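# Stand the cat litter pouch upright with clip attached

## Task

Set the cat litter pouch upright near the centre of the table, one of its wide faces turned toward the robot arms, not touching or overlapping the pan or the scoop. The clip must finish fastened onto the pouch and holding it tightly. The pan must not be tipped over at the end. Call finished_scene yourself once this is done.

## Robot and tools

ROBOT. Two arms, left_arm and right_arm, each with a two-finger gripper. Calibrated base places in the scene frame: left_arm at (-0.024, +0.244, 0) m with quat_wxyz (1, 0, 0, 0); right_arm at (+0.041, -0.340, 0) m with quat_wxyz (1, 0, 0, 0.012).

FRAME. Every position, orientation and target uses the scene frame. Its origin sits at table-top height, halfway between the two nominal bases. +z is up, +x points away from the bases across the table, and left_arm is on the +y side. Arm names do not match the left or right of camera images. Reported hand poses may be off by a few centimetres, more when the arm reaches far.

GRIPPER. The fingers extend along the gripper's own +z axis and close along its y axis. end_effector_position is the point between the finger pads, roughly 1 cm short of the tips.

ROW FORMAT (shared by execute_actions and move). One row is 16 plain numbers covering both arms, even when only one moves: left_arm x, y, z, qw, qx, qy, qz, opening, then right_arm in the same order. x, y, z are an absolute goal position in metres, in the scene frame. The quaternion is an absolute goal orientation, with w first. The opening runs from -1 (shut) to +1 (fully open, 0.094 m). To keep an arm still, resend the pose shown in the last result from before it stopped, plus its current opening. To keep an orientation, repeat one fixed quaternion in every row, because the reported one drifts.

execute_actions(actions, cameras). actions is a list of actions. Each action is a table of up to 15 rows. Each row lasts one control step (1/30 s), and an action always runs 15 steps (0.5 s), repeating its last row if it is short. An empty list only returns the state and images. An action is rejected for both arms if any target lies more than 0.6 m from that gripper's current position along any of the gripper's axes. The whole call is rejected if an action is malformed, or if its first action fails that test against the latest reported state. At each step the controller clips the goal to within 100 mm and 20 degrees of the measured pose. Each result's Hand target line shows where the arm is actually being sent, which can fall short of the goal, so send the remainder in a later action. Very small moves may not start. cameras lists camera names (cam_high, cam_low). If it is left out, null or ["all"], every camera is returned. [] returns none. An unknown name invalidates the call.

move(target, speed, blend, opening_speed, blocking, cameras). target is one row or a list of up to 15 rows. Each gripper follows a straight path from its Hand target to each absolute pose in turn. The total time is capped at 10 s, and all paths finish together. speed is the top path speed in m/s, from 0.002 to 0.5 (default 0.25), with turning capped at twice that in rad/s. Give one value, or one per target. blend, in metres, rounds the corners at intermediate targets (0 stops at each one). opening_speed (0.2 or more, in scale units per second) changes the fingers gradually. Openings in the first row are sent at the start. Openings in later rows are applied only after the arms arrive and come to rest. Paths do not avoid obstacles or the other arm. Grippers lag and stray more at higher speed, especially when the arm is nearly straight. Route paths around an arm's own base, not close past it, or the shoulder posture can flip. With blocking=false the call returns after about 0.5 s and the move keeps running; a new move takes over from it. The result adds a move: line with the outcome (done, off_target, moving, held, fault) and any limits that acted (limits=paced means the goal was clipped; limits=held means steps were withheld). done means at rest within 10 mm and 2 degrees. Neither done nor off_target tells you whether anything was touched.

wait(seconds: 0 to 10) lets the simulation run while the last commands hold. It returns early if a running move finishes. stop() brakes a running move to rest, and needs braking room. zoom_image(camera: cam_high or cam_low, region: [x0, y0, x1, y1] pixels from the top-left, at most 504x504) enlarges part of the latest image; the images are 896x504. read_manual(section="licences") returns URDF licence text only. finished_scene(scene) ends the current scene for good; pass its number (1 here).

RESULTS. Each result gives the gripper poses, Hand target, Tool commands and grip_measured. grip_measured is the measured opening on the -1..+1 scale, and reads up to about 1.6 mm wide when empty. The last value in Joint positions is the opening in metres. Joint velocities reads "within noise" when an arm is still. Joint torques include the arm's weight and an offset, and positive means toward larger joint values. Joints 1 to 3 wrap at ±28 N m, so larger torques show with the wrong sign. Friction can leave a resting arm a centimetre or more off its goal without any contact. Results arrive once the robot is still. The simulation keeps running while you think.

GRIPPING. The fingers go to the commanded reading. Commanding about 0.05 below the reading at first contact (more for small, round or soft items) squeezes at full force, about 50 to 64 N per pad. Soft items crush more the lower you command, so close slowly with a small opening_speed. To release, command an opening well above grip_measured.

HEAT. Holding loads, stretched arms or pushing against something unreachable heats motors. MOTOR HOT appears at 75 °C. At 90 °C an OVER-TEMPERATURE FAULT folds that arm, which then stays idle. At 100 °C the arm goes limp and falls.

AVOID. Dropping items, releasing moving items, or letting anything fall or be left off the table (this fails the task). Also avoid fast impacts, hard presses, and arms touching each other; the clearance check does not stop grippers or wrist cameras from colliding. A target far past a contact point presses harder. Loose objects may occasionally get a small push from outside.

Each tool is called in YAML: its name, and indented under it one key for each argument.

## Session

execute_actions:
  actions: []

Scene clock: 0.00 s.
left_arm: end_effector_position=(+0.1627, +0.4608, +0.1695) grip_measured=+1.000 end_effector_quat_wxyz=(-0.234, +0.685, -0.486, -0.490) | right_arm: end_effector_position=(+0.1356, -0.1588, +0.1164) grip_measured=+1.000 end_effector_quat_wxyz=(+0.373, -0.231, +0.889, +0.133)
Joint positions: left_arm=[0.27 1.752 1.216 -1.516 -1.089 -1.931 0.094] | right_arm=[1.654 0.743 0.521 -0.887 0.697 1 0.094]
Joint velocities: within noise
Joint torques (N m): no reading
Motor temperatures (°C): left_arm=[30 33 35 31 29 30 28] | right_arm=[27 36 33 30 26 27 28]
Heat: left arm: 35 °C; right arm: 36 °C.
Hand target: left_arm +0.1640, +0.4623, +0.1738; -0.242, +0.684, -0.483, -0.490 | right_arm +0.1377, -0.1597, +0.1200; +0.380, -0.228, +0.887, +0.132
Tool commands: left_gripper/opening=+1.0 right_gripper/opening=+1.0

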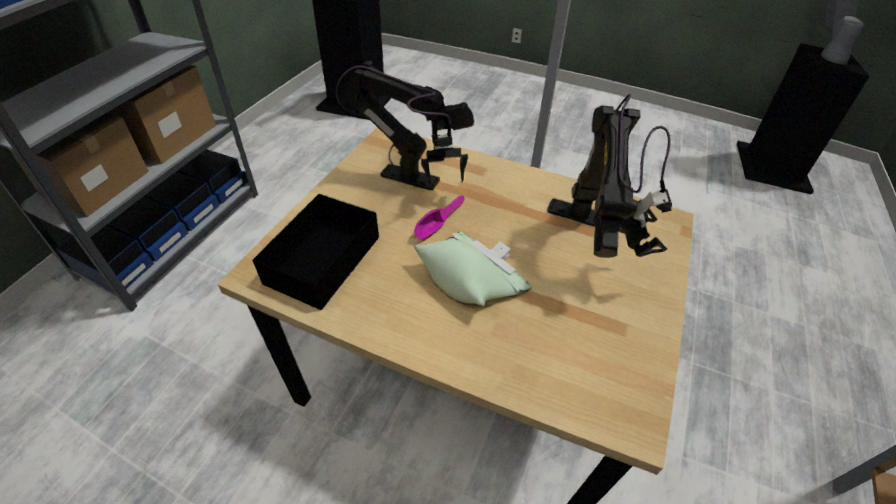

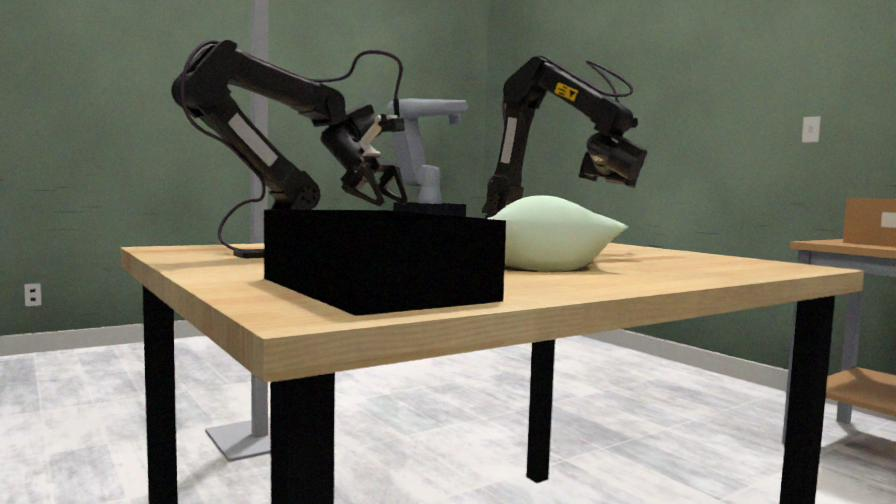

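zoom_image:
  camera: "cam_high"
  region: [380, 180, 560, 320]

zoom_image:
  camera: "cam_low"
  region: [440, 160, 680, 300]

zoom_image:
  camera: "cam_high"
  region: [220, 60, 720, 480]

Scaled by 2.800.

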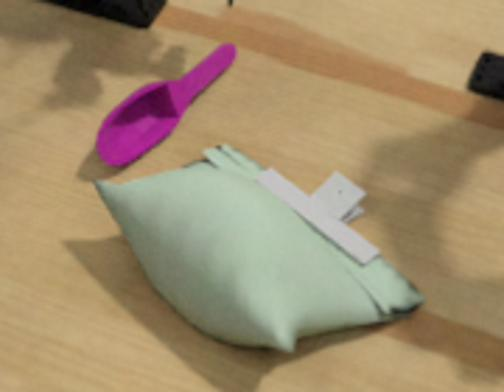

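Scaled by 2.100.

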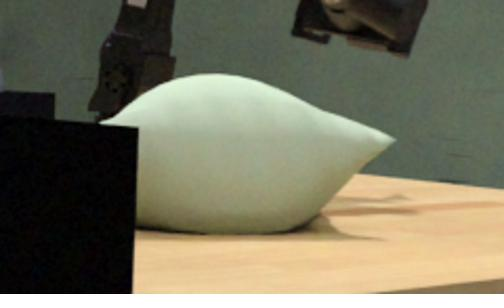

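Scaled by 1.008.

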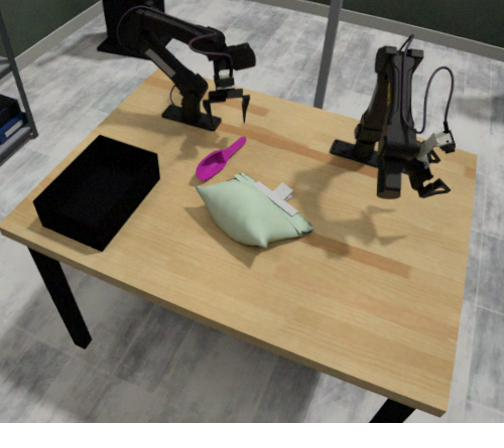

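zoom_image:
  camera: "cam_high"
  region: [410, 225, 470, 265]

zoom_image:
  camera: "cam_high"
  region: [460, 230, 540, 310]

zoom_image:
  camera: "cam_low"
  region: [480, 180, 660, 290]

Scaled by 8.400.

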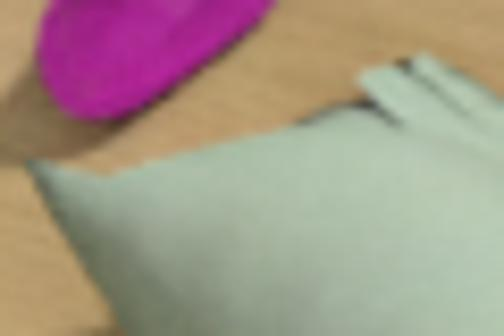

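Scaled by 6.300.

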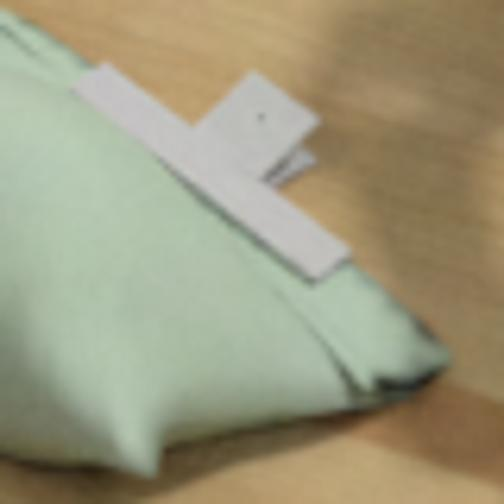

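Scaled by 2.800.

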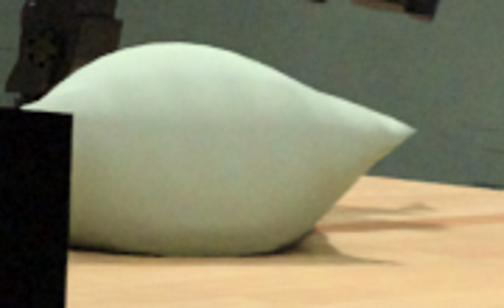

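move:
  target:
    - [0.24, 0.33, 0.25, 0.308, -0.484, 0.691, -0.440, 0.2, 0.1356, -0.1588, 0.1164, 0.373, -0.231, 0.889, 0.133, 1.0]
  speed: 0.25

Scene clock: 11.50 s.
left_arm: end_effector_position=(+0.2395, +0.3298, +0.2515) grip_measured=+0.202 end_effector_quat_wxyz=(+0.305, -0.491, +0.690, -0.436) | right_arm: end_effector_position=(+0.1345, -0.1585, +0.1156) grip_measured=+1.000 end_effector_quat_wxyz=(+0.370, -0.232, +0.890, +0.134)
Joint positions: left_arm=[0.888 1.056 0.968 -0.879 1.015 -0.691 0.056] | right_arm=[1.654 0.743 0.521 -0.887 0.689 1 0.094]
Joint velocities: within noise
Joint torques (N m): left_arm=[0.44 -1.48 6.06 1.49 0.66 0.19] | right_arm=[-0.23 0.39 6.52 0.95 0.42 -0.07]
Motor temperatures (°C): left_arm=[30 33 36 31 29 30 28] | right_arm=[27 36 34 30 26 27 28]
Heat: left arm: 36 °C; right arm: 36 °C.
Hand target: left_arm +0.2400, +0.3300, +0.2500; +0.308, -0.484, +0.691, -0.440 | right_arm +0.1356, -0.1588, +0.1164; +0.373, -0.231, +0.889, +0.133
Off the commanded pose: left_arm 0.002 m, 1 deg | right_arm 0.001 m, 0 deg.
move: done

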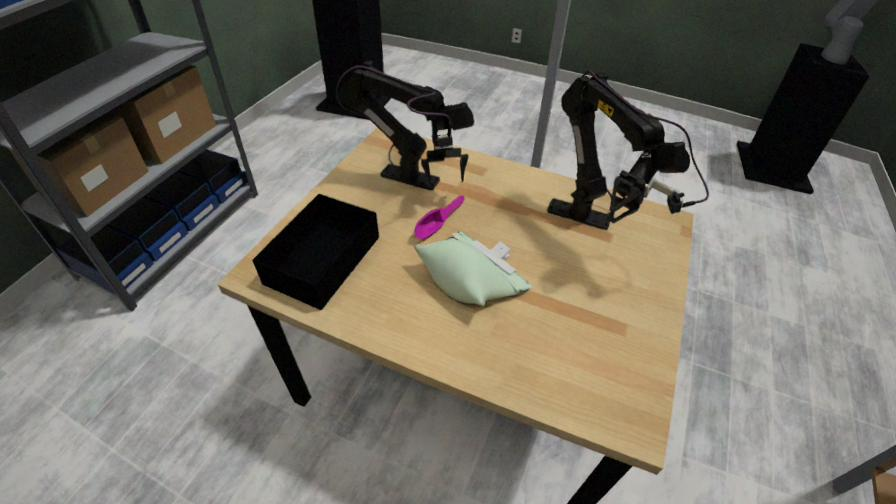

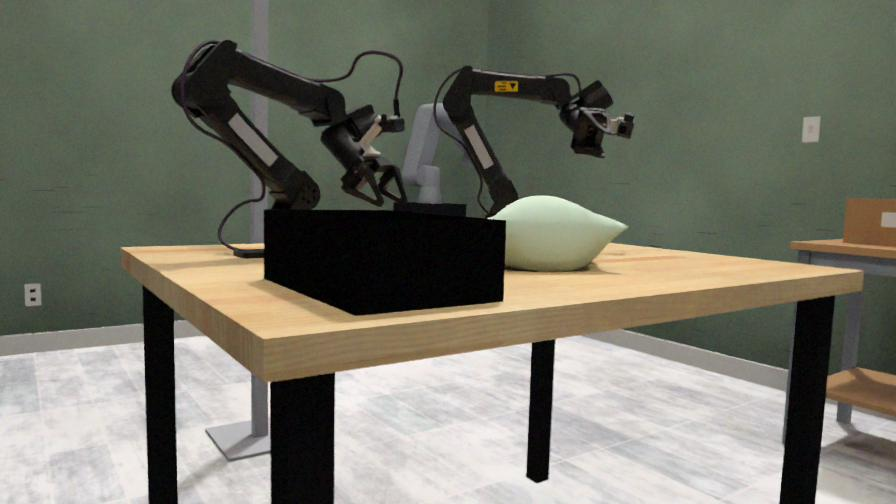

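move:
  target:
    - [0.25, 0.185, 0.11, 0.308, -0.484, 0.691, -0.440, 0.0, 0.1356, -0.1588, 0.1164, 0.373, -0.231, 0.889, 0.133, 1.0]
  speed: 0.2

zoom_image:
  camera: "cam_high"
  region: [420, 150, 620, 320]

Scene clock: 13.93 s.
left_arm: end_effector_position=(+0.2516, +0.1849, +0.1158) grip_measured=+0.001 end_effector_quat_wxyz=(+0.308, -0.483, +0.689, -0.444) | right_arm: end_effector_position=(+0.1344, -0.1585, +0.1155) grip_measured=+1.000 end_effector_quat_wxyz=(+0.369, -0.232, +0.890, +0.134)
Joint positions: left_arm=[-0.033 0.694 0.186 0.059 0.29 -1.439 0.047] | right_arm=[1.654 0.743 0.521 -0.887 0.689 1 0.094]
Joint velocities: within noise
Joint torques (N m): left_arm=[-0.57 0.42 6.2 2.07 -0.04 0.05] | right_arm=[-0.2 0.14 6.43 0.94 0.37 -0.06]
Motor temperatures (°C): left_arm=[30 33 36 32 29 30 28] | right_arm=[27 36 34 31 26 27 28]
Heat: left arm: 36 °C; right arm: 36 °C.
Hand target: left_arm +0.2499, +0.1850, +0.1100; +0.308, -0.484, +0.691, -0.440 | right_arm +0.1356, -0.1588, +0.1164; +0.373, -0.231, +0.889, +0.133
Off the commanded pose: left_arm 0.006 m, 1 deg | right_arm 0.001 m, 0 deg.
move: done

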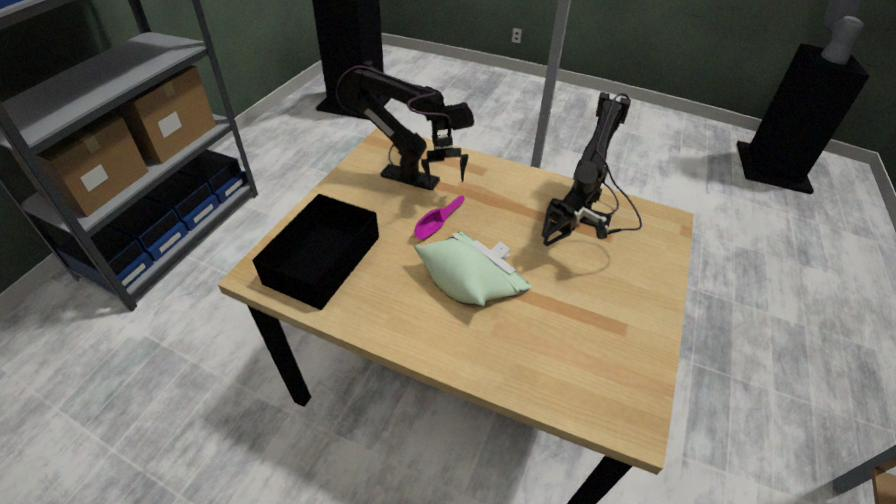

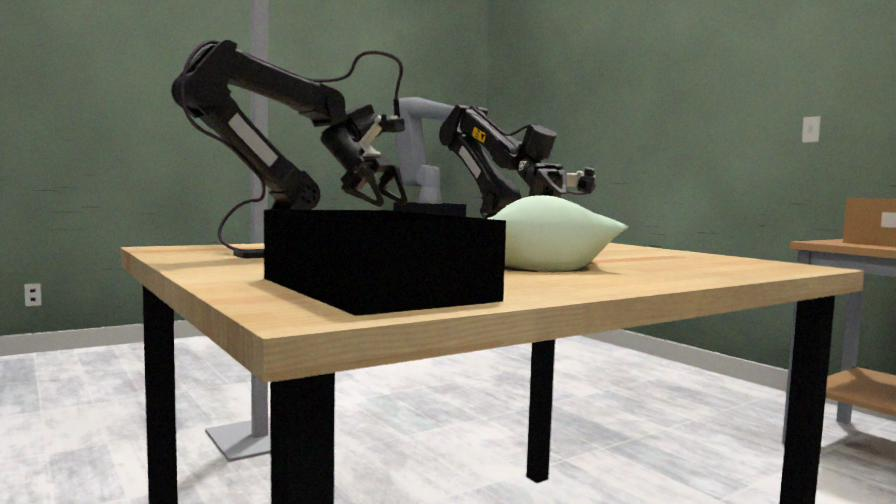

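Scaled by 2.520.

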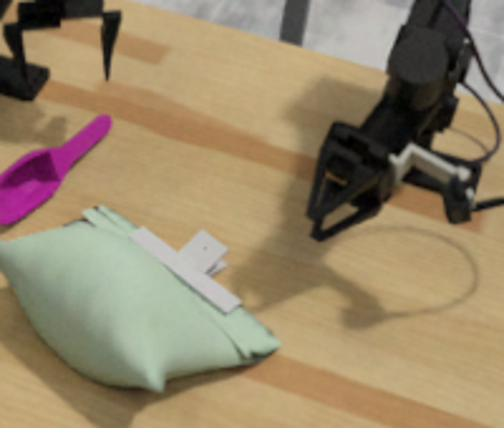

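move:
  target:
    - [0.265, 0.18, 0.045, 0.308, -0.484, 0.691, -0.440, 0.0, 0.1356, -0.1588, 0.1164, 0.373, -0.231, 0.889, 0.133, 1.0]
  speed: 0.12

zoom_image:
  camera: "cam_high"
  region: [450, 200, 590, 310]

Scene clock: 16.10 s.
left_arm: end_effector_position=(+0.2679, +0.1797, +0.0486) grip_measured=+0.001 end_effector_quat_wxyz=(+0.308, -0.483, +0.689, -0.444) | right_arm: end_effector_position=(+0.1344, -0.1585, +0.1155) grip_measured=+1.000 end_effector_quat_wxyz=(+0.369, -0.232, +0.890, +0.134)
Joint positions: left_arm=[-0.066 1.329 0.013 0.871 0.261 -1.453 0.047] | right_arm=[1.654 0.743 0.521 -0.887 0.689 1 0.094]
Joint velocities: within noise
Joint torques (N m): left_arm=[-0.29 -1.18 3.93 2.02 -0.06 0.07] | right_arm=[-0.12 0.51 6.46 0.91 0.41 -0.07]
Motor temperatures (°C): left_arm=[30 33 36 32 29 30 28] | right_arm=[27 35 34 31 26 27 28]
Heat: left arm: 36 °C; right arm: 35 °C.
Hand target: left_arm +0.2649, +0.1800, +0.0449; +0.308, -0.484, +0.691, -0.440 | right_arm +0.1356, -0.1588, +0.1164; +0.373, -0.231, +0.889, +0.133
Off the commanded pose: left_arm 0.005 m, 1 deg | right_arm 0.001 m, 0 deg.
move: done

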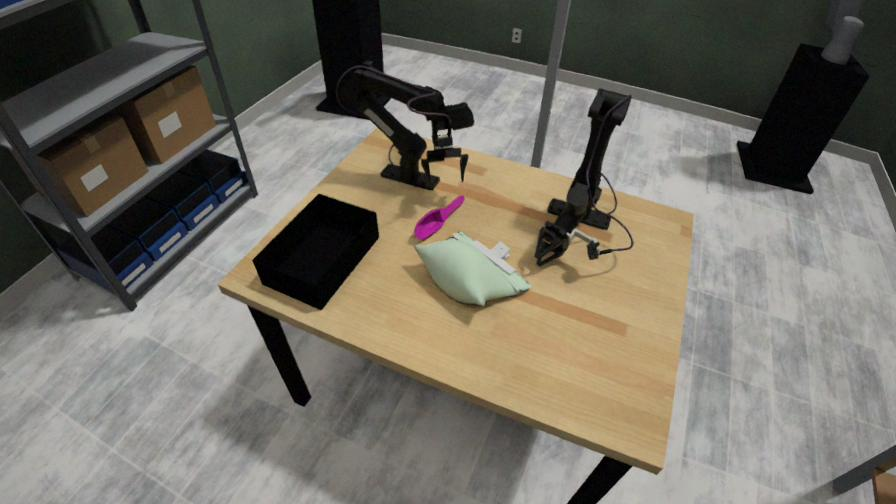

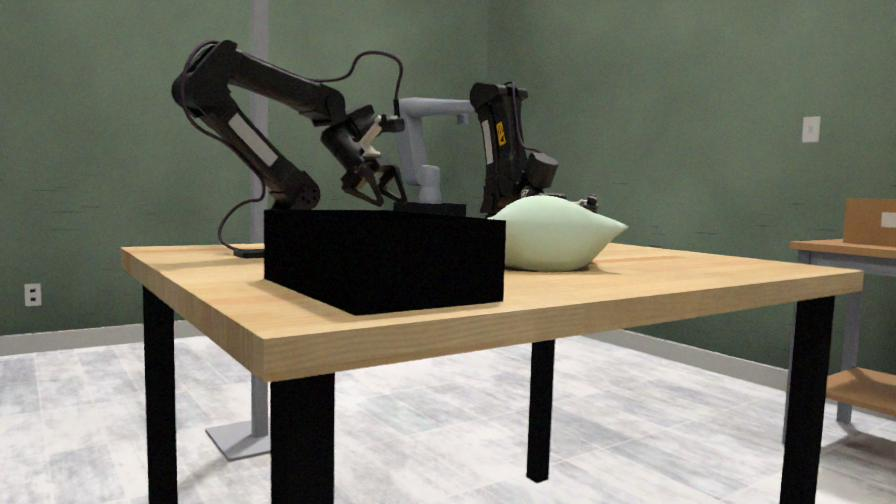

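Scaled by 3.600.

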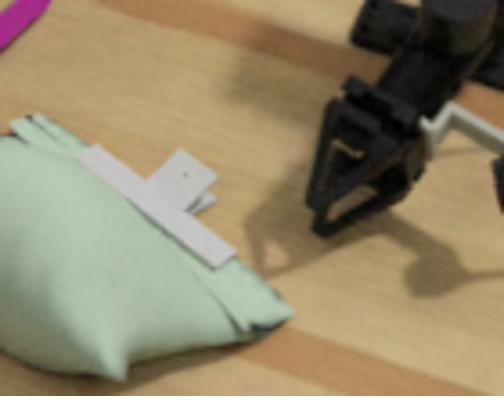

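move:
  target:
    - [0.285, 0.173, 0.031, 0.308, -0.484, 0.691, -0.440, -0.05, 0.1356, -0.1588, 0.1164, 0.373, -0.231, 0.889, 0.133, 1.0]
  speed: 0.08

zoom_image:
  camera: "cam_high"
  region: [480, 220, 580, 310]

Scene clock: 17.57 s.
left_arm: end_effector_position=(+0.2812, +0.1735, +0.0293) grip_measured=-0.049 end_effector_quat_wxyz=(+0.302, -0.486, +0.692, -0.439) | right_arm: end_effector_position=(+0.1344, -0.1585, +0.1155) grip_measured=+1.000 end_effector_quat_wxyz=(+0.369, -0.232, +0.890, +0.134)
Joint positions: left_arm=[-0.101 1.618 0.046 1.114 0.229 -1.469 0.045] | right_arm=[1.654 0.743 0.521 -0.887 0.689 1 0.094]
Joint velocities: within noise
Joint torques (N m): left_arm=[-0.43 -2.55 4.44 2.05 -0.1 0.05] | right_arm=[-0.27 0.23 6.53 0.91 0.44 -0.01]
Motor temperatures (°C): left_arm=[30 33 36 33 29 30 28] | right_arm=[27 35 35 31 26 27 28]
Heat: left arm: 36 °C; right arm: 35 °C.
Hand target: left_arm +0.2849, +0.1730, +0.0310; +0.308, -0.484, +0.691, -0.440 | right_arm +0.1356, -0.1588, +0.1164; +0.373, -0.231, +0.889, +0.133
Off the commanded pose: left_arm 0.004 m, 1 deg | right_arm 0.001 m, 0 deg.
move: done

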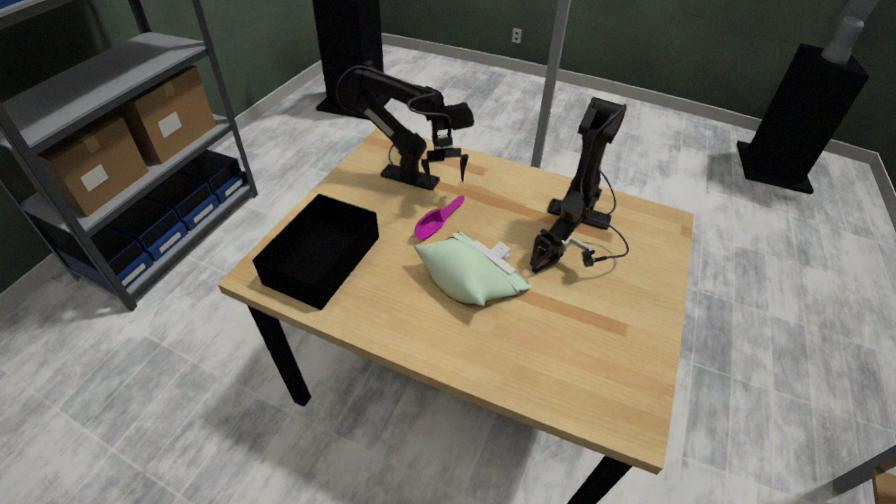

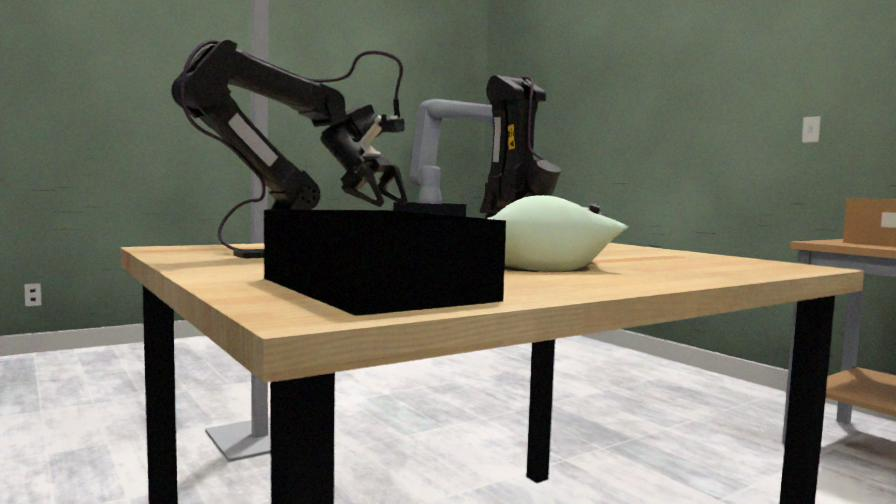

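Scaled by 5.040.

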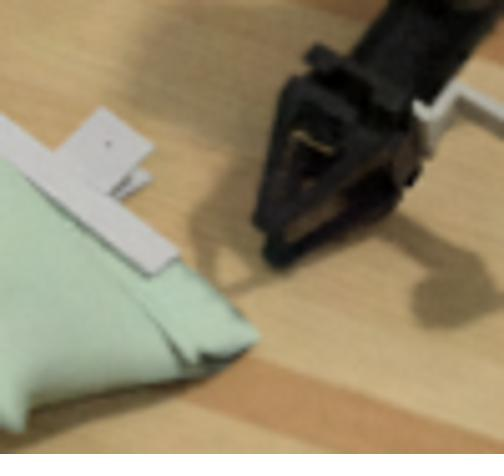

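move:
  target:
    - [0.325, 0.158, 0.033, 0.308, -0.484, 0.691, -0.440, -0.05, 0.1356, -0.1588, 0.1164, 0.373, -0.231, 0.889, 0.133, 1.0]
  speed: 0.05

zoom_image:
  camera: "cam_high"
  region: [480, 230, 580, 320]

Scene clock: 19.20 s.
left_arm: end_effector_position=(+0.3228, +0.1587, +0.0373) grip_measured=-0.049 end_effector_quat_wxyz=(+0.310, -0.481, +0.687, -0.447) | right_arm: end_effector_position=(+0.1344, -0.1585, +0.1155) grip_measured=+1.000 end_effector_quat_wxyz=(+0.369, -0.232, +0.890, +0.134)
Joint positions: left_arm=[-0.154 1.713 0.203 1.083 0.182 -1.493 0.045] | right_arm=[1.654 0.743 0.521 -0.887 0.689 1 0.094]
Joint velocities: within noise
Joint torques (N m): left_arm=[-0.46 -3.44 5.01 1.81 -0.09 0.09] | right_arm=[-0.18 0.27 6.57 0.94 0.4 0.01]
Motor temperatures (°C): left_arm=[30 33 36 33 29 30 28] | right_arm=[27 35 35 31 26 27 28]
Heat: left arm: 36 °C; right arm: 35 °C.
Hand target: left_arm +0.3248, +0.1580, +0.0331; +0.308, -0.484, +0.691, -0.440 | right_arm +0.1356, -0.1588, +0.1164; +0.373, -0.231, +0.889, +0.133
Off the commanded pose: left_arm 0.005 m, 1 deg | right_arm 0.001 m, 0 deg.
move: done

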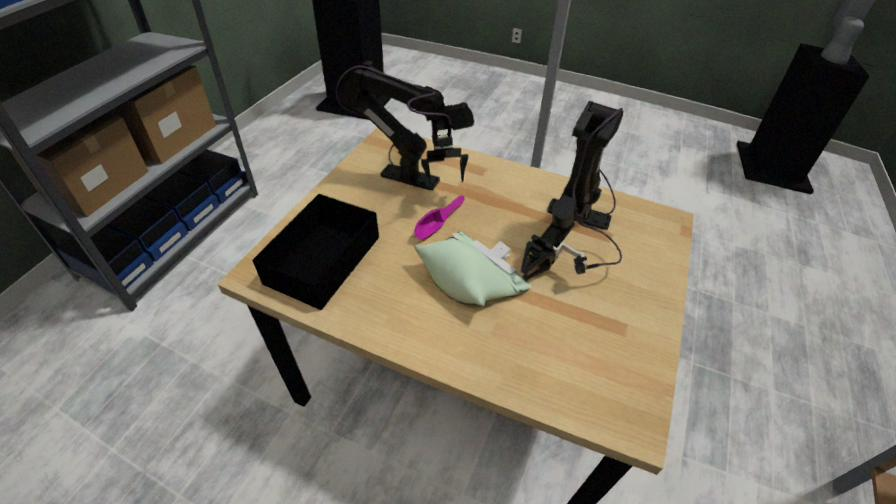

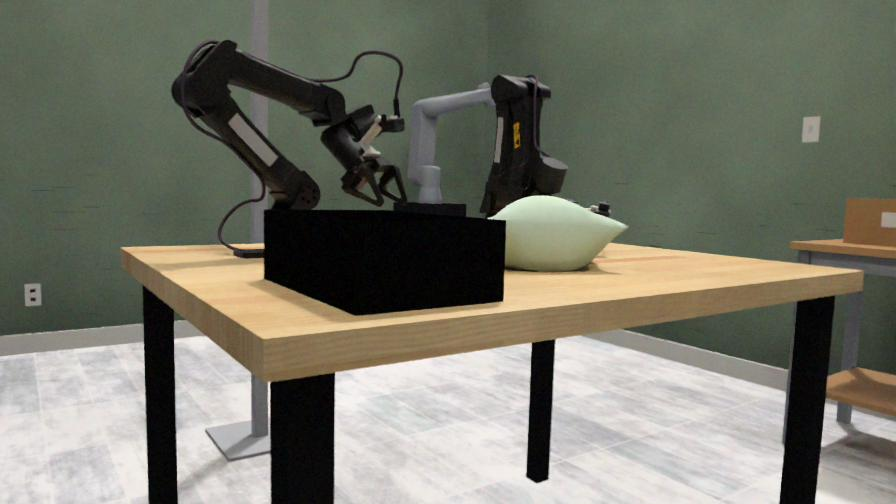

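Scaled by 5.040.

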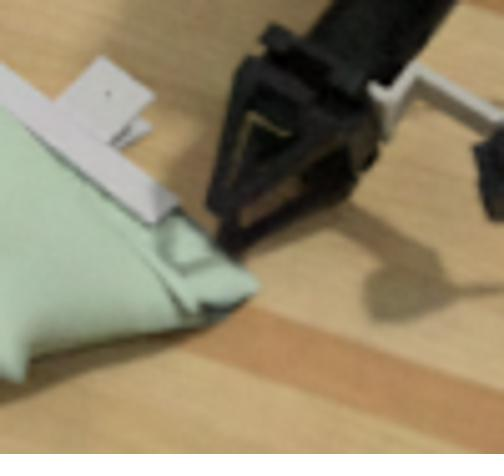

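move:
  target:
    - [0.332, 0.155, 0.028, 0.308, -0.484, 0.691, -0.440, -0.05, 0.1356, -0.1588, 0.1164, 0.373, -0.231, 0.889, 0.133, 1.0]
    - [0.352, 0.148, 0.028, 0.308, -0.484, 0.691, -0.440, -0.05, 0.1356, -0.1588, 0.1164, 0.373, -0.231, 0.889, 0.133, 1.0]
  speed: 0.04

zoom_image:
  camera: "cam_high"
  region: [480, 230, 580, 320]

Scene clock: 20.50 s.
left_arm: end_effector_position=(+0.3512, +0.1487, +0.0363) grip_measured=-0.049 end_effector_quat_wxyz=(+0.314, -0.479, +0.685, -0.451) | right_arm: end_effector_position=(+0.1344, -0.1585, +0.1155) grip_measured=+1.000 end_effector_quat_wxyz=(+0.369, -0.232, +0.890, +0.134)
Joint positions: left_arm=[-0.178 1.812 0.313 1.088 0.16 -1.503 0.045] | right_arm=[1.654 0.743 0.521 -0.887 0.689 1 0.094]
Joint velocities: within noise
Joint torques (N m): left_arm=[-0.49 -4.26 5.11 1.71 -0.11 0.15] | right_arm=[-0.31 0.29 6.54 0.9 0.39 -0.06]
Motor temperatures (°C): left_arm=[30 33 36 33 29 30 28] | right_arm=[27 35 35 31 26 27 28]
Heat: left arm: 36 °C; right arm: 35 °C.
Hand target: left_arm +0.3516, +0.1481, +0.0281; +0.308, -0.484, +0.691, -0.440 | right_arm +0.1356, -0.1588, +0.1164; +0.373, -0.231, +0.889, +0.133
Off the commanded pose: left_arm 0.008 m, 2 deg | right_arm 0.001 m, 0 deg.
move: done

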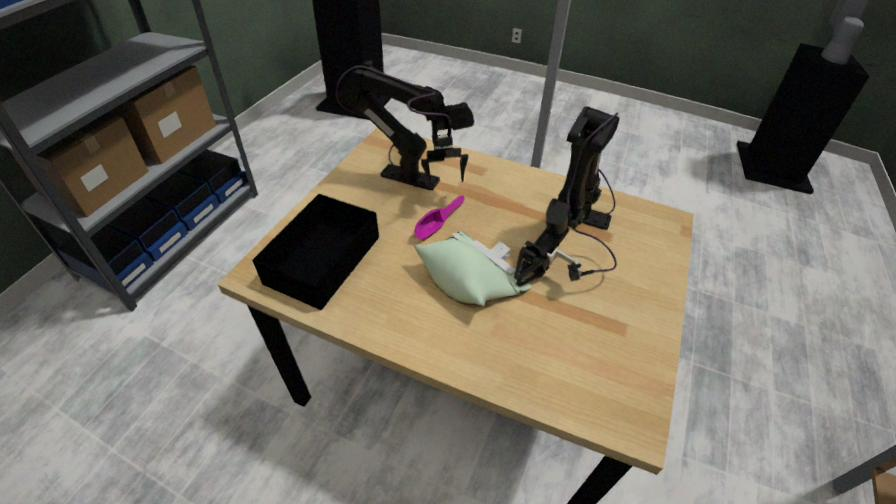

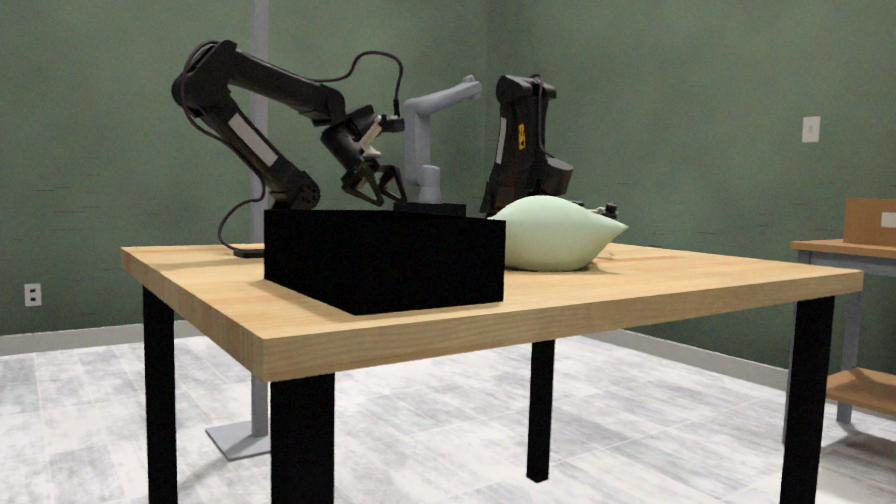

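Scaled by 5.040.

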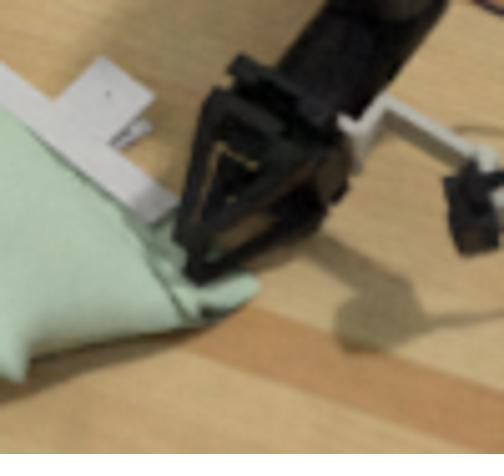

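zoom_image:
  camera: "cam_high"
  region: [500, 255, 540, 300]

Scaled by 11.200.

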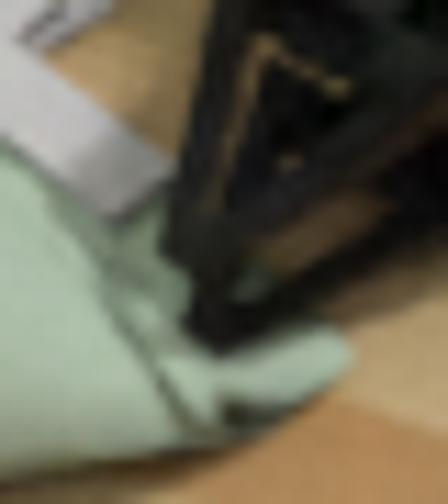

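move:
  target:
    - [0.340, 0.152, 0.045, 0.308, -0.484, 0.691, -0.440, -0.05, 0.1356, -0.1588, 0.1164, 0.373, -0.231, 0.889, 0.133, 1.0]
    - [0.282, 0.165, 0.05, 0.308, -0.484, 0.691, -0.440, -0.2, 0.1356, -0.1588, 0.1164, 0.373, -0.231, 0.889, 0.133, 1.0]
  speed: 0.08

zoom_image:
  camera: "cam_high"
  region: [450, 225, 550, 315]

Scene clock: 24.20 s.
left_arm: end_effector_position=(+0.2854, +0.1633, +0.0519) grip_measured=-0.198 end_effector_quat_wxyz=(+0.309, -0.485, +0.687, -0.445) | right_arm: end_effector_position=(+0.1344, -0.1585, +0.1155) grip_measured=+1.000 end_effector_quat_wxyz=(+0.369, -0.232, +0.890, +0.134)
Joint positions: left_arm=[-0.166 1.418 0.082 0.903 0.166 -1.503 0.038] | right_arm=[1.654 0.743 0.521 -0.887 0.689 1 0.094]
Joint velocities: within noise
Joint torques (N m): left_arm=[0.57 -4.05 4.12 1.84 0.09 0.14] | right_arm=[0.02 0.14 6.53 0.95 0.39 -0.02]
Motor temperatures (°C): left_arm=[30 33 36 33 29 30 28] | right_arm=[27 35 35 31 26 27 28]
Heat: left arm: 36 °C; right arm: 35 °C.
Hand target: left_arm +0.2821, +0.1650, +0.0499; +0.308, -0.484, +0.691, -0.440 | right_arm +0.1356, -0.1588, +0.1164; +0.373, -0.231, +0.889, +0.133
Off the commanded pose: left_arm 0.004 m, 1 deg | right_arm 0.001 m, 0 deg.
move: done

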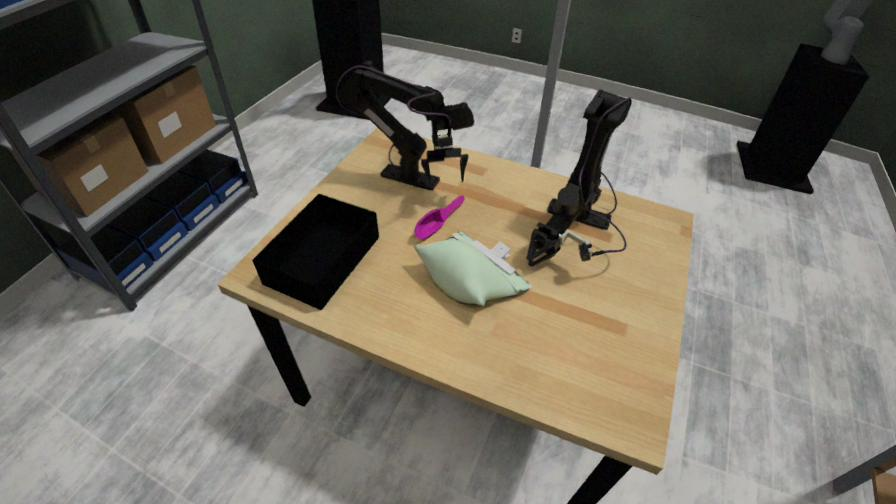

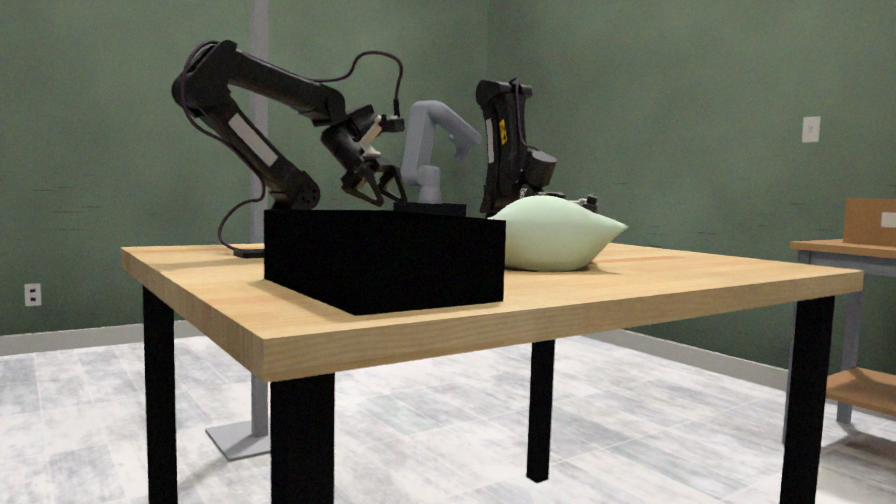

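Scaled by 5.040.

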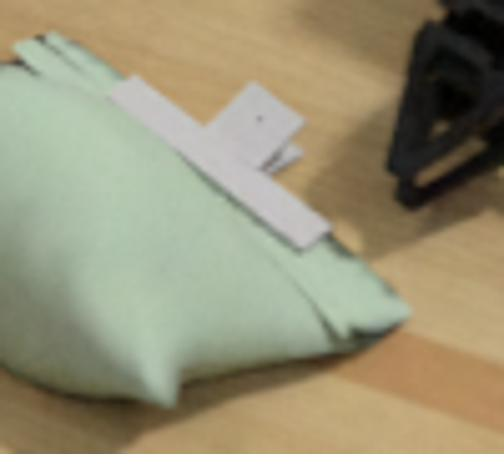

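move:
  target:
    - [0.278, 0.160, 0.034, 0.287, -0.497, 0.709, -0.410, -0.2, 0.1356, -0.1588, 0.1164, 0.373, -0.231, 0.889, 0.133, 1.0]
    - [0.278, 0.160, 0.022, 0.287, -0.497, 0.709, -0.410, -0.2, 0.1356, -0.1588, 0.1164, 0.373, -0.231, 0.889, 0.133, 1.0]
  speed: 0.04

zoom_image:
  camera: "cam_high"
  region: [480, 220, 570, 300]

Scene clock: 26.57 s.
left_arm: end_effector_position=(+0.2771, +0.1601, +0.0226) grip_measured=-0.199 end_effector_quat_wxyz=(+0.283, -0.499, +0.708, -0.412) | right_arm: end_effector_position=(+0.1344, -0.1585, +0.1155) grip_measured=+1.000 end_effector_quat_wxyz=(+0.369, -0.232, +0.890, +0.134)
Joint positions: left_arm=[-0.197 1.524 0.082 0.913 0.137 -1.504 0.038] | right_arm=[1.654 0.743 0.521 -0.887 0.689 1 0.094]
Joint velocities: within noise
Joint torques (N m): left_arm=[-0.47 -2.36 4.31 2.02 -0.09 0.07] | right_arm=[-0.13 0.23 6.63 0.99 0.44 0]
Motor temperatures (°C): left_arm=[30 33 36 34 29 30 28] | right_arm=[27 35 35 31 26 27 28]
Heat: left arm: 36 °C; right arm: 35 °C.
Hand target: left_arm +0.2780, +0.1600, +0.0220; +0.287, -0.497, +0.709, -0.410 | right_arm +0.1356, -0.1588, +0.1164; +0.373, -0.231, +0.889, +0.133
Off the commanded pose: left_arm 0.001 m, 1 deg | right_arm 0.001 m, 0 deg.
move: done

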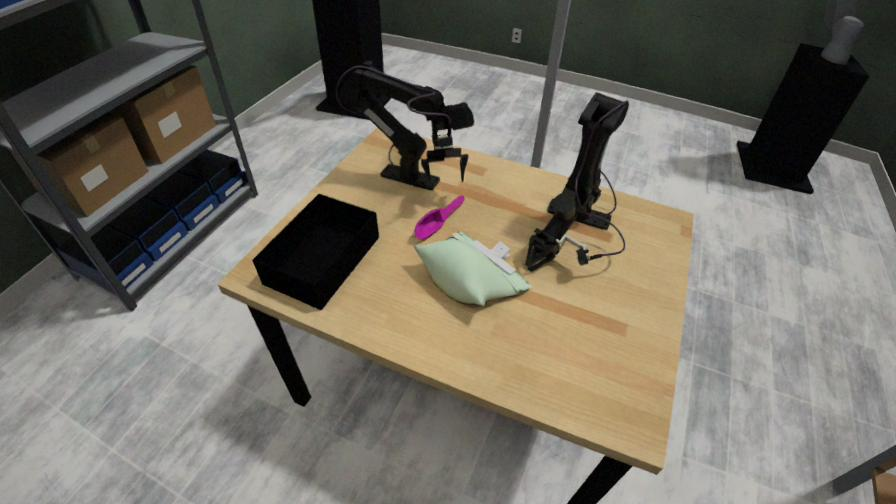

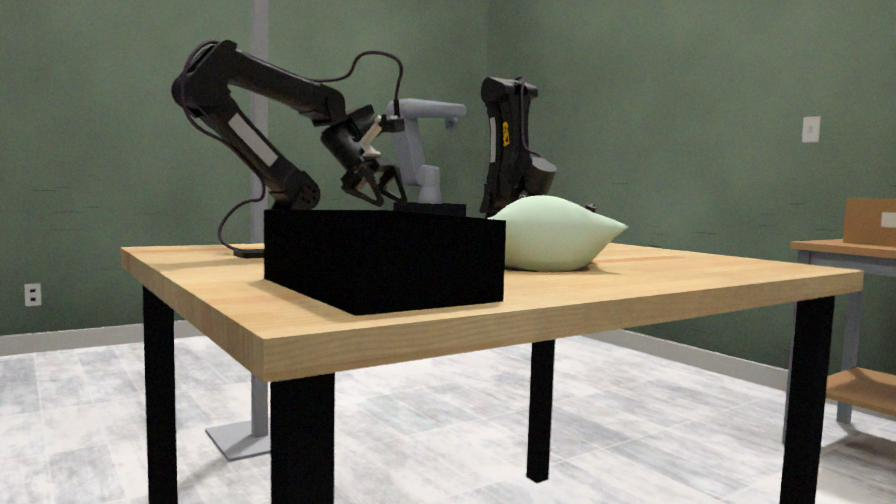

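Scaled by 5.600.

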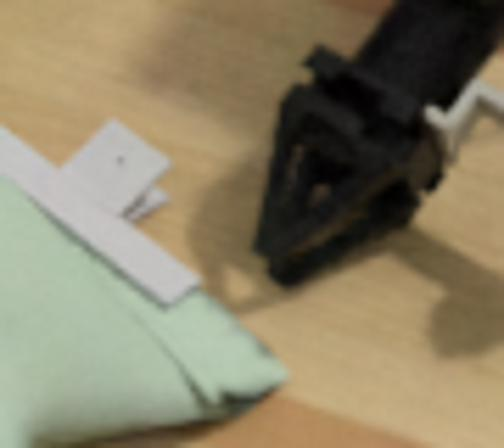

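move:
  target:
    - [0.278, 0.160, 0.014, 0.287, -0.497, 0.709, -0.410, -0.2, 0.1356, -0.1588, 0.1164, 0.373, -0.231, 0.889, 0.133, 1.0]
  speed: 0.03
  cameras: []

Scene clock: 27.53 s.
left_arm: end_effector_position=(+0.2827, +0.1590, +0.0218) grip_measured=-0.199 end_effector_quat_wxyz=(+0.292, -0.494, +0.703, -0.421) | right_arm: end_effector_position=(+0.1344, -0.1585, +0.1155) grip_measured=+1.000 end_effector_quat_wxyz=(+0.369, -0.232, +0.890, +0.134)
Joint positions: left_arm=[-0.197 1.611 0.082 1.029 0.137 -1.504 0.038] | right_arm=[1.654 0.743 0.521 -0.887 0.689 1 0.094]
Joint velocities: within noise
Joint torques (N m): left_arm=[-0.28 -2.44 3.28 1.92 -0.09 0.03] | right_arm=[-0.28 0.25 6.37 0.94 0.43 -0.01]
Motor temperatures (°C): left_arm=[30 33 36 34 29 30 28] | right_arm=[27 35 35 31 26 27 28]
Heat: left arm: 36 °C; right arm: 35 °C.
Hand target: left_arm +0.2778, +0.1601, +0.0142; +0.287, -0.497, +0.709, -0.410 | right_arm +0.1356, -0.1588, +0.1164; +0.373, -0.231, +0.889, +0.133
Off the commanded pose: left_arm 0.009 m, 2 deg | right_arm 0.001 m, 0 deg.
move: done
No camera images: "cameras" was empty.

move:
  target:
    - [0.285, 0.1575, 0.0225, 0.287, -0.497, 0.709, -0.410, -0.2, 0.1356, -0.1588, 0.1164, 0.373, -0.231, 0.889, 0.133, 1.0]
    - [0.318, 0.1455, 0.0225, 0.287, -0.497, 0.709, -0.410, -0.2, 0.1356, -0.1588, 0.1164, 0.373, -0.231, 0.889, 0.133, 1.0]
  speed: 0.04
  cameras: ["cam_high"]

zoom_image:
  camera: "cam_high"
  region: [490, 235, 560, 305]

Scene clock: 29.33 s.
left_arm: end_effector_position=(+0.3158, +0.1462, +0.0260) grip_measured=-0.199 end_effector_quat_wxyz=(+0.289, -0.495, +0.705, -0.417) | right_arm: end_effector_position=(+0.1344, -0.1585, +0.1155) grip_measured=+1.000 end_effector_quat_wxyz=(+0.369, -0.232, +0.890, +0.134)
Joint positions: left_arm=[-0.227 1.664 0.229 0.926 0.111 -1.516 0.038] | right_arm=[1.654 0.743 0.521 -0.887 0.689 1 0.094]
Joint velocities: within noise
Joint torques (N m): left_arm=[-0.4 -3.47 5.56 1.76 -0.08 0.01] | right_arm=[-0.17 0.29 6.31 0.94 0.39 -0.1]
Motor temperatures (°C): left_arm=[30 33 36 34 29 30 28] | right_arm=[27 35 35 31 26 27 28]
Heat: left arm: 36 °C; right arm: 35 °C.
Hand target: left_arm +0.3179, +0.1455, +0.0227; +0.287, -0.497, +0.709, -0.410 | right_arm +0.1356, -0.1588, +0.1164; +0.373, -0.231, +0.889, +0.133
Off the commanded pose: left_arm 0.004 m, 1 deg | right_arm 0.001 m, 0 deg.
move: done
Images, in order (width x height): cam_high 896x504.

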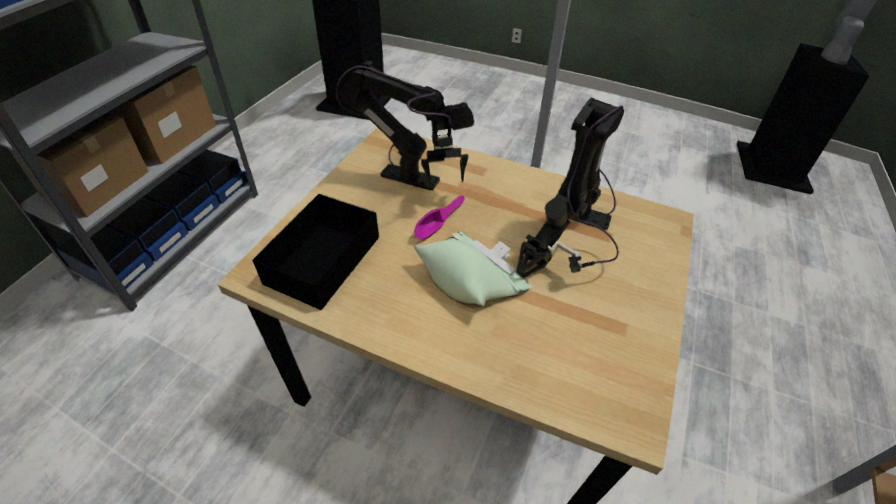

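Scaled by 7.200.

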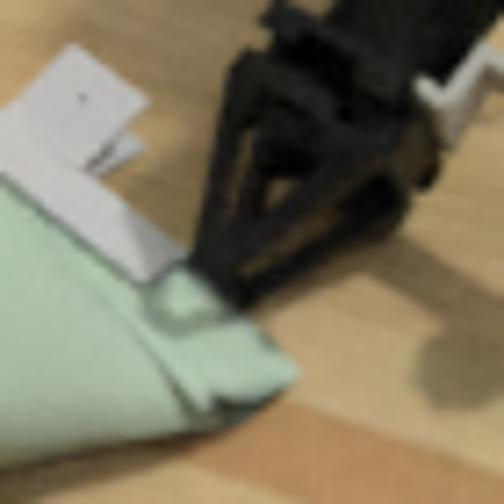

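move:
  target:
    - [0.318, 0.1455, 0.019, 0.287, -0.497, 0.709, -0.410, -0.2, 0.1356, -0.1588, 0.1164, 0.373, -0.231, 0.889, 0.133, 1.0]
    - [0.335, 0.1395, 0.018, 0.287, -0.497, 0.709, -0.410, -0.2, 0.1356, -0.1588, 0.1164, 0.373, -0.231, 0.889, 0.133, 1.0]
  speed: 0.04
  cameras: ["cam_high"]

zoom_image:
  camera: "cam_high"
  region: [490, 235, 560, 305]

Scene clock: 30.37 s.
left_arm: end_effector_position=(+0.3327, +0.1403, +0.0225) grip_measured=-0.199 end_effector_quat_wxyz=(+0.289, -0.495, +0.705, -0.418) | right_arm: end_effector_position=(+0.1344, -0.1585, +0.1155) grip_measured=+1.000 end_effector_quat_wxyz=(+0.369, -0.232, +0.890, +0.134)
Joint positions: left_arm=[-0.236 1.743 0.295 0.941 0.105 -1.521 0.038] | right_arm=[1.654 0.743 0.521 -0.887 0.689 1 0.094]
Joint velocities: within noise
Joint torques (N m): left_arm=[-0.54 -4.12 5.48 1.69 -0.15 0.05] | right_arm=[-0.1 0.21 6.6 0.91 0.45 -0.04]
Motor temperatures (°C): left_arm=[30 33 36 34 29 30 28] | right_arm=[27 35 35 31 26 27 28]
Heat: left arm: 36 °C; right arm: 35 °C.
Hand target: left_arm +0.3349, +0.1396, +0.0181; +0.287, -0.497, +0.709, -0.410 | right_arm +0.1356, -0.1588, +0.1164; +0.373, -0.231, +0.889, +0.133
Off the commanded pose: left_arm 0.005 m, 1 deg | right_arm 0.001 m, 0 deg.
move: done
Images, in order (width x height): cam_high 896x504.

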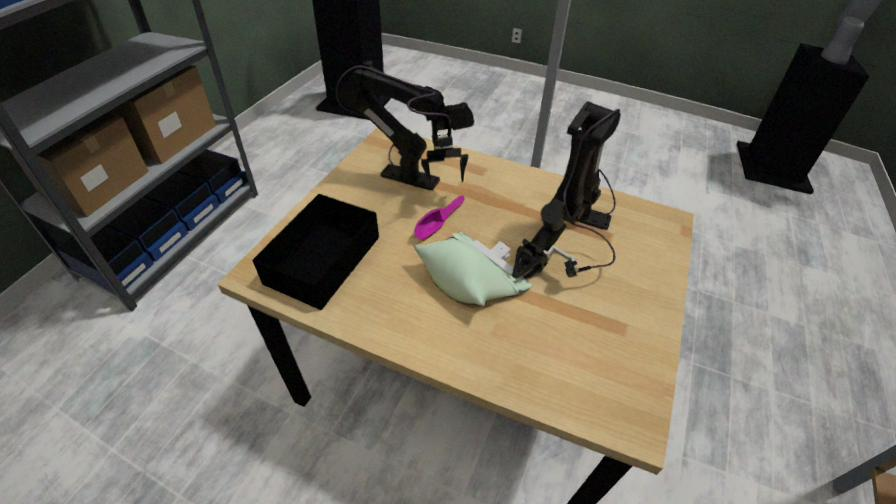

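Scaled by 7.200.

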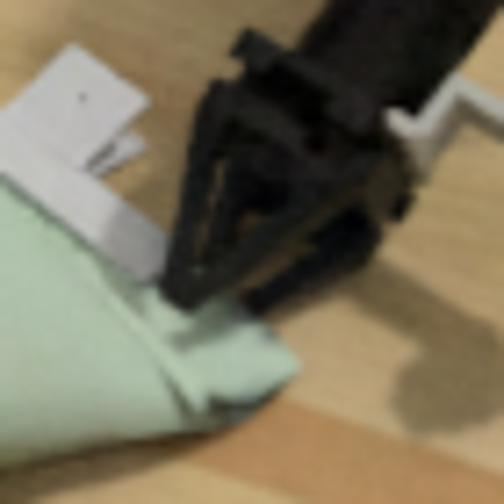

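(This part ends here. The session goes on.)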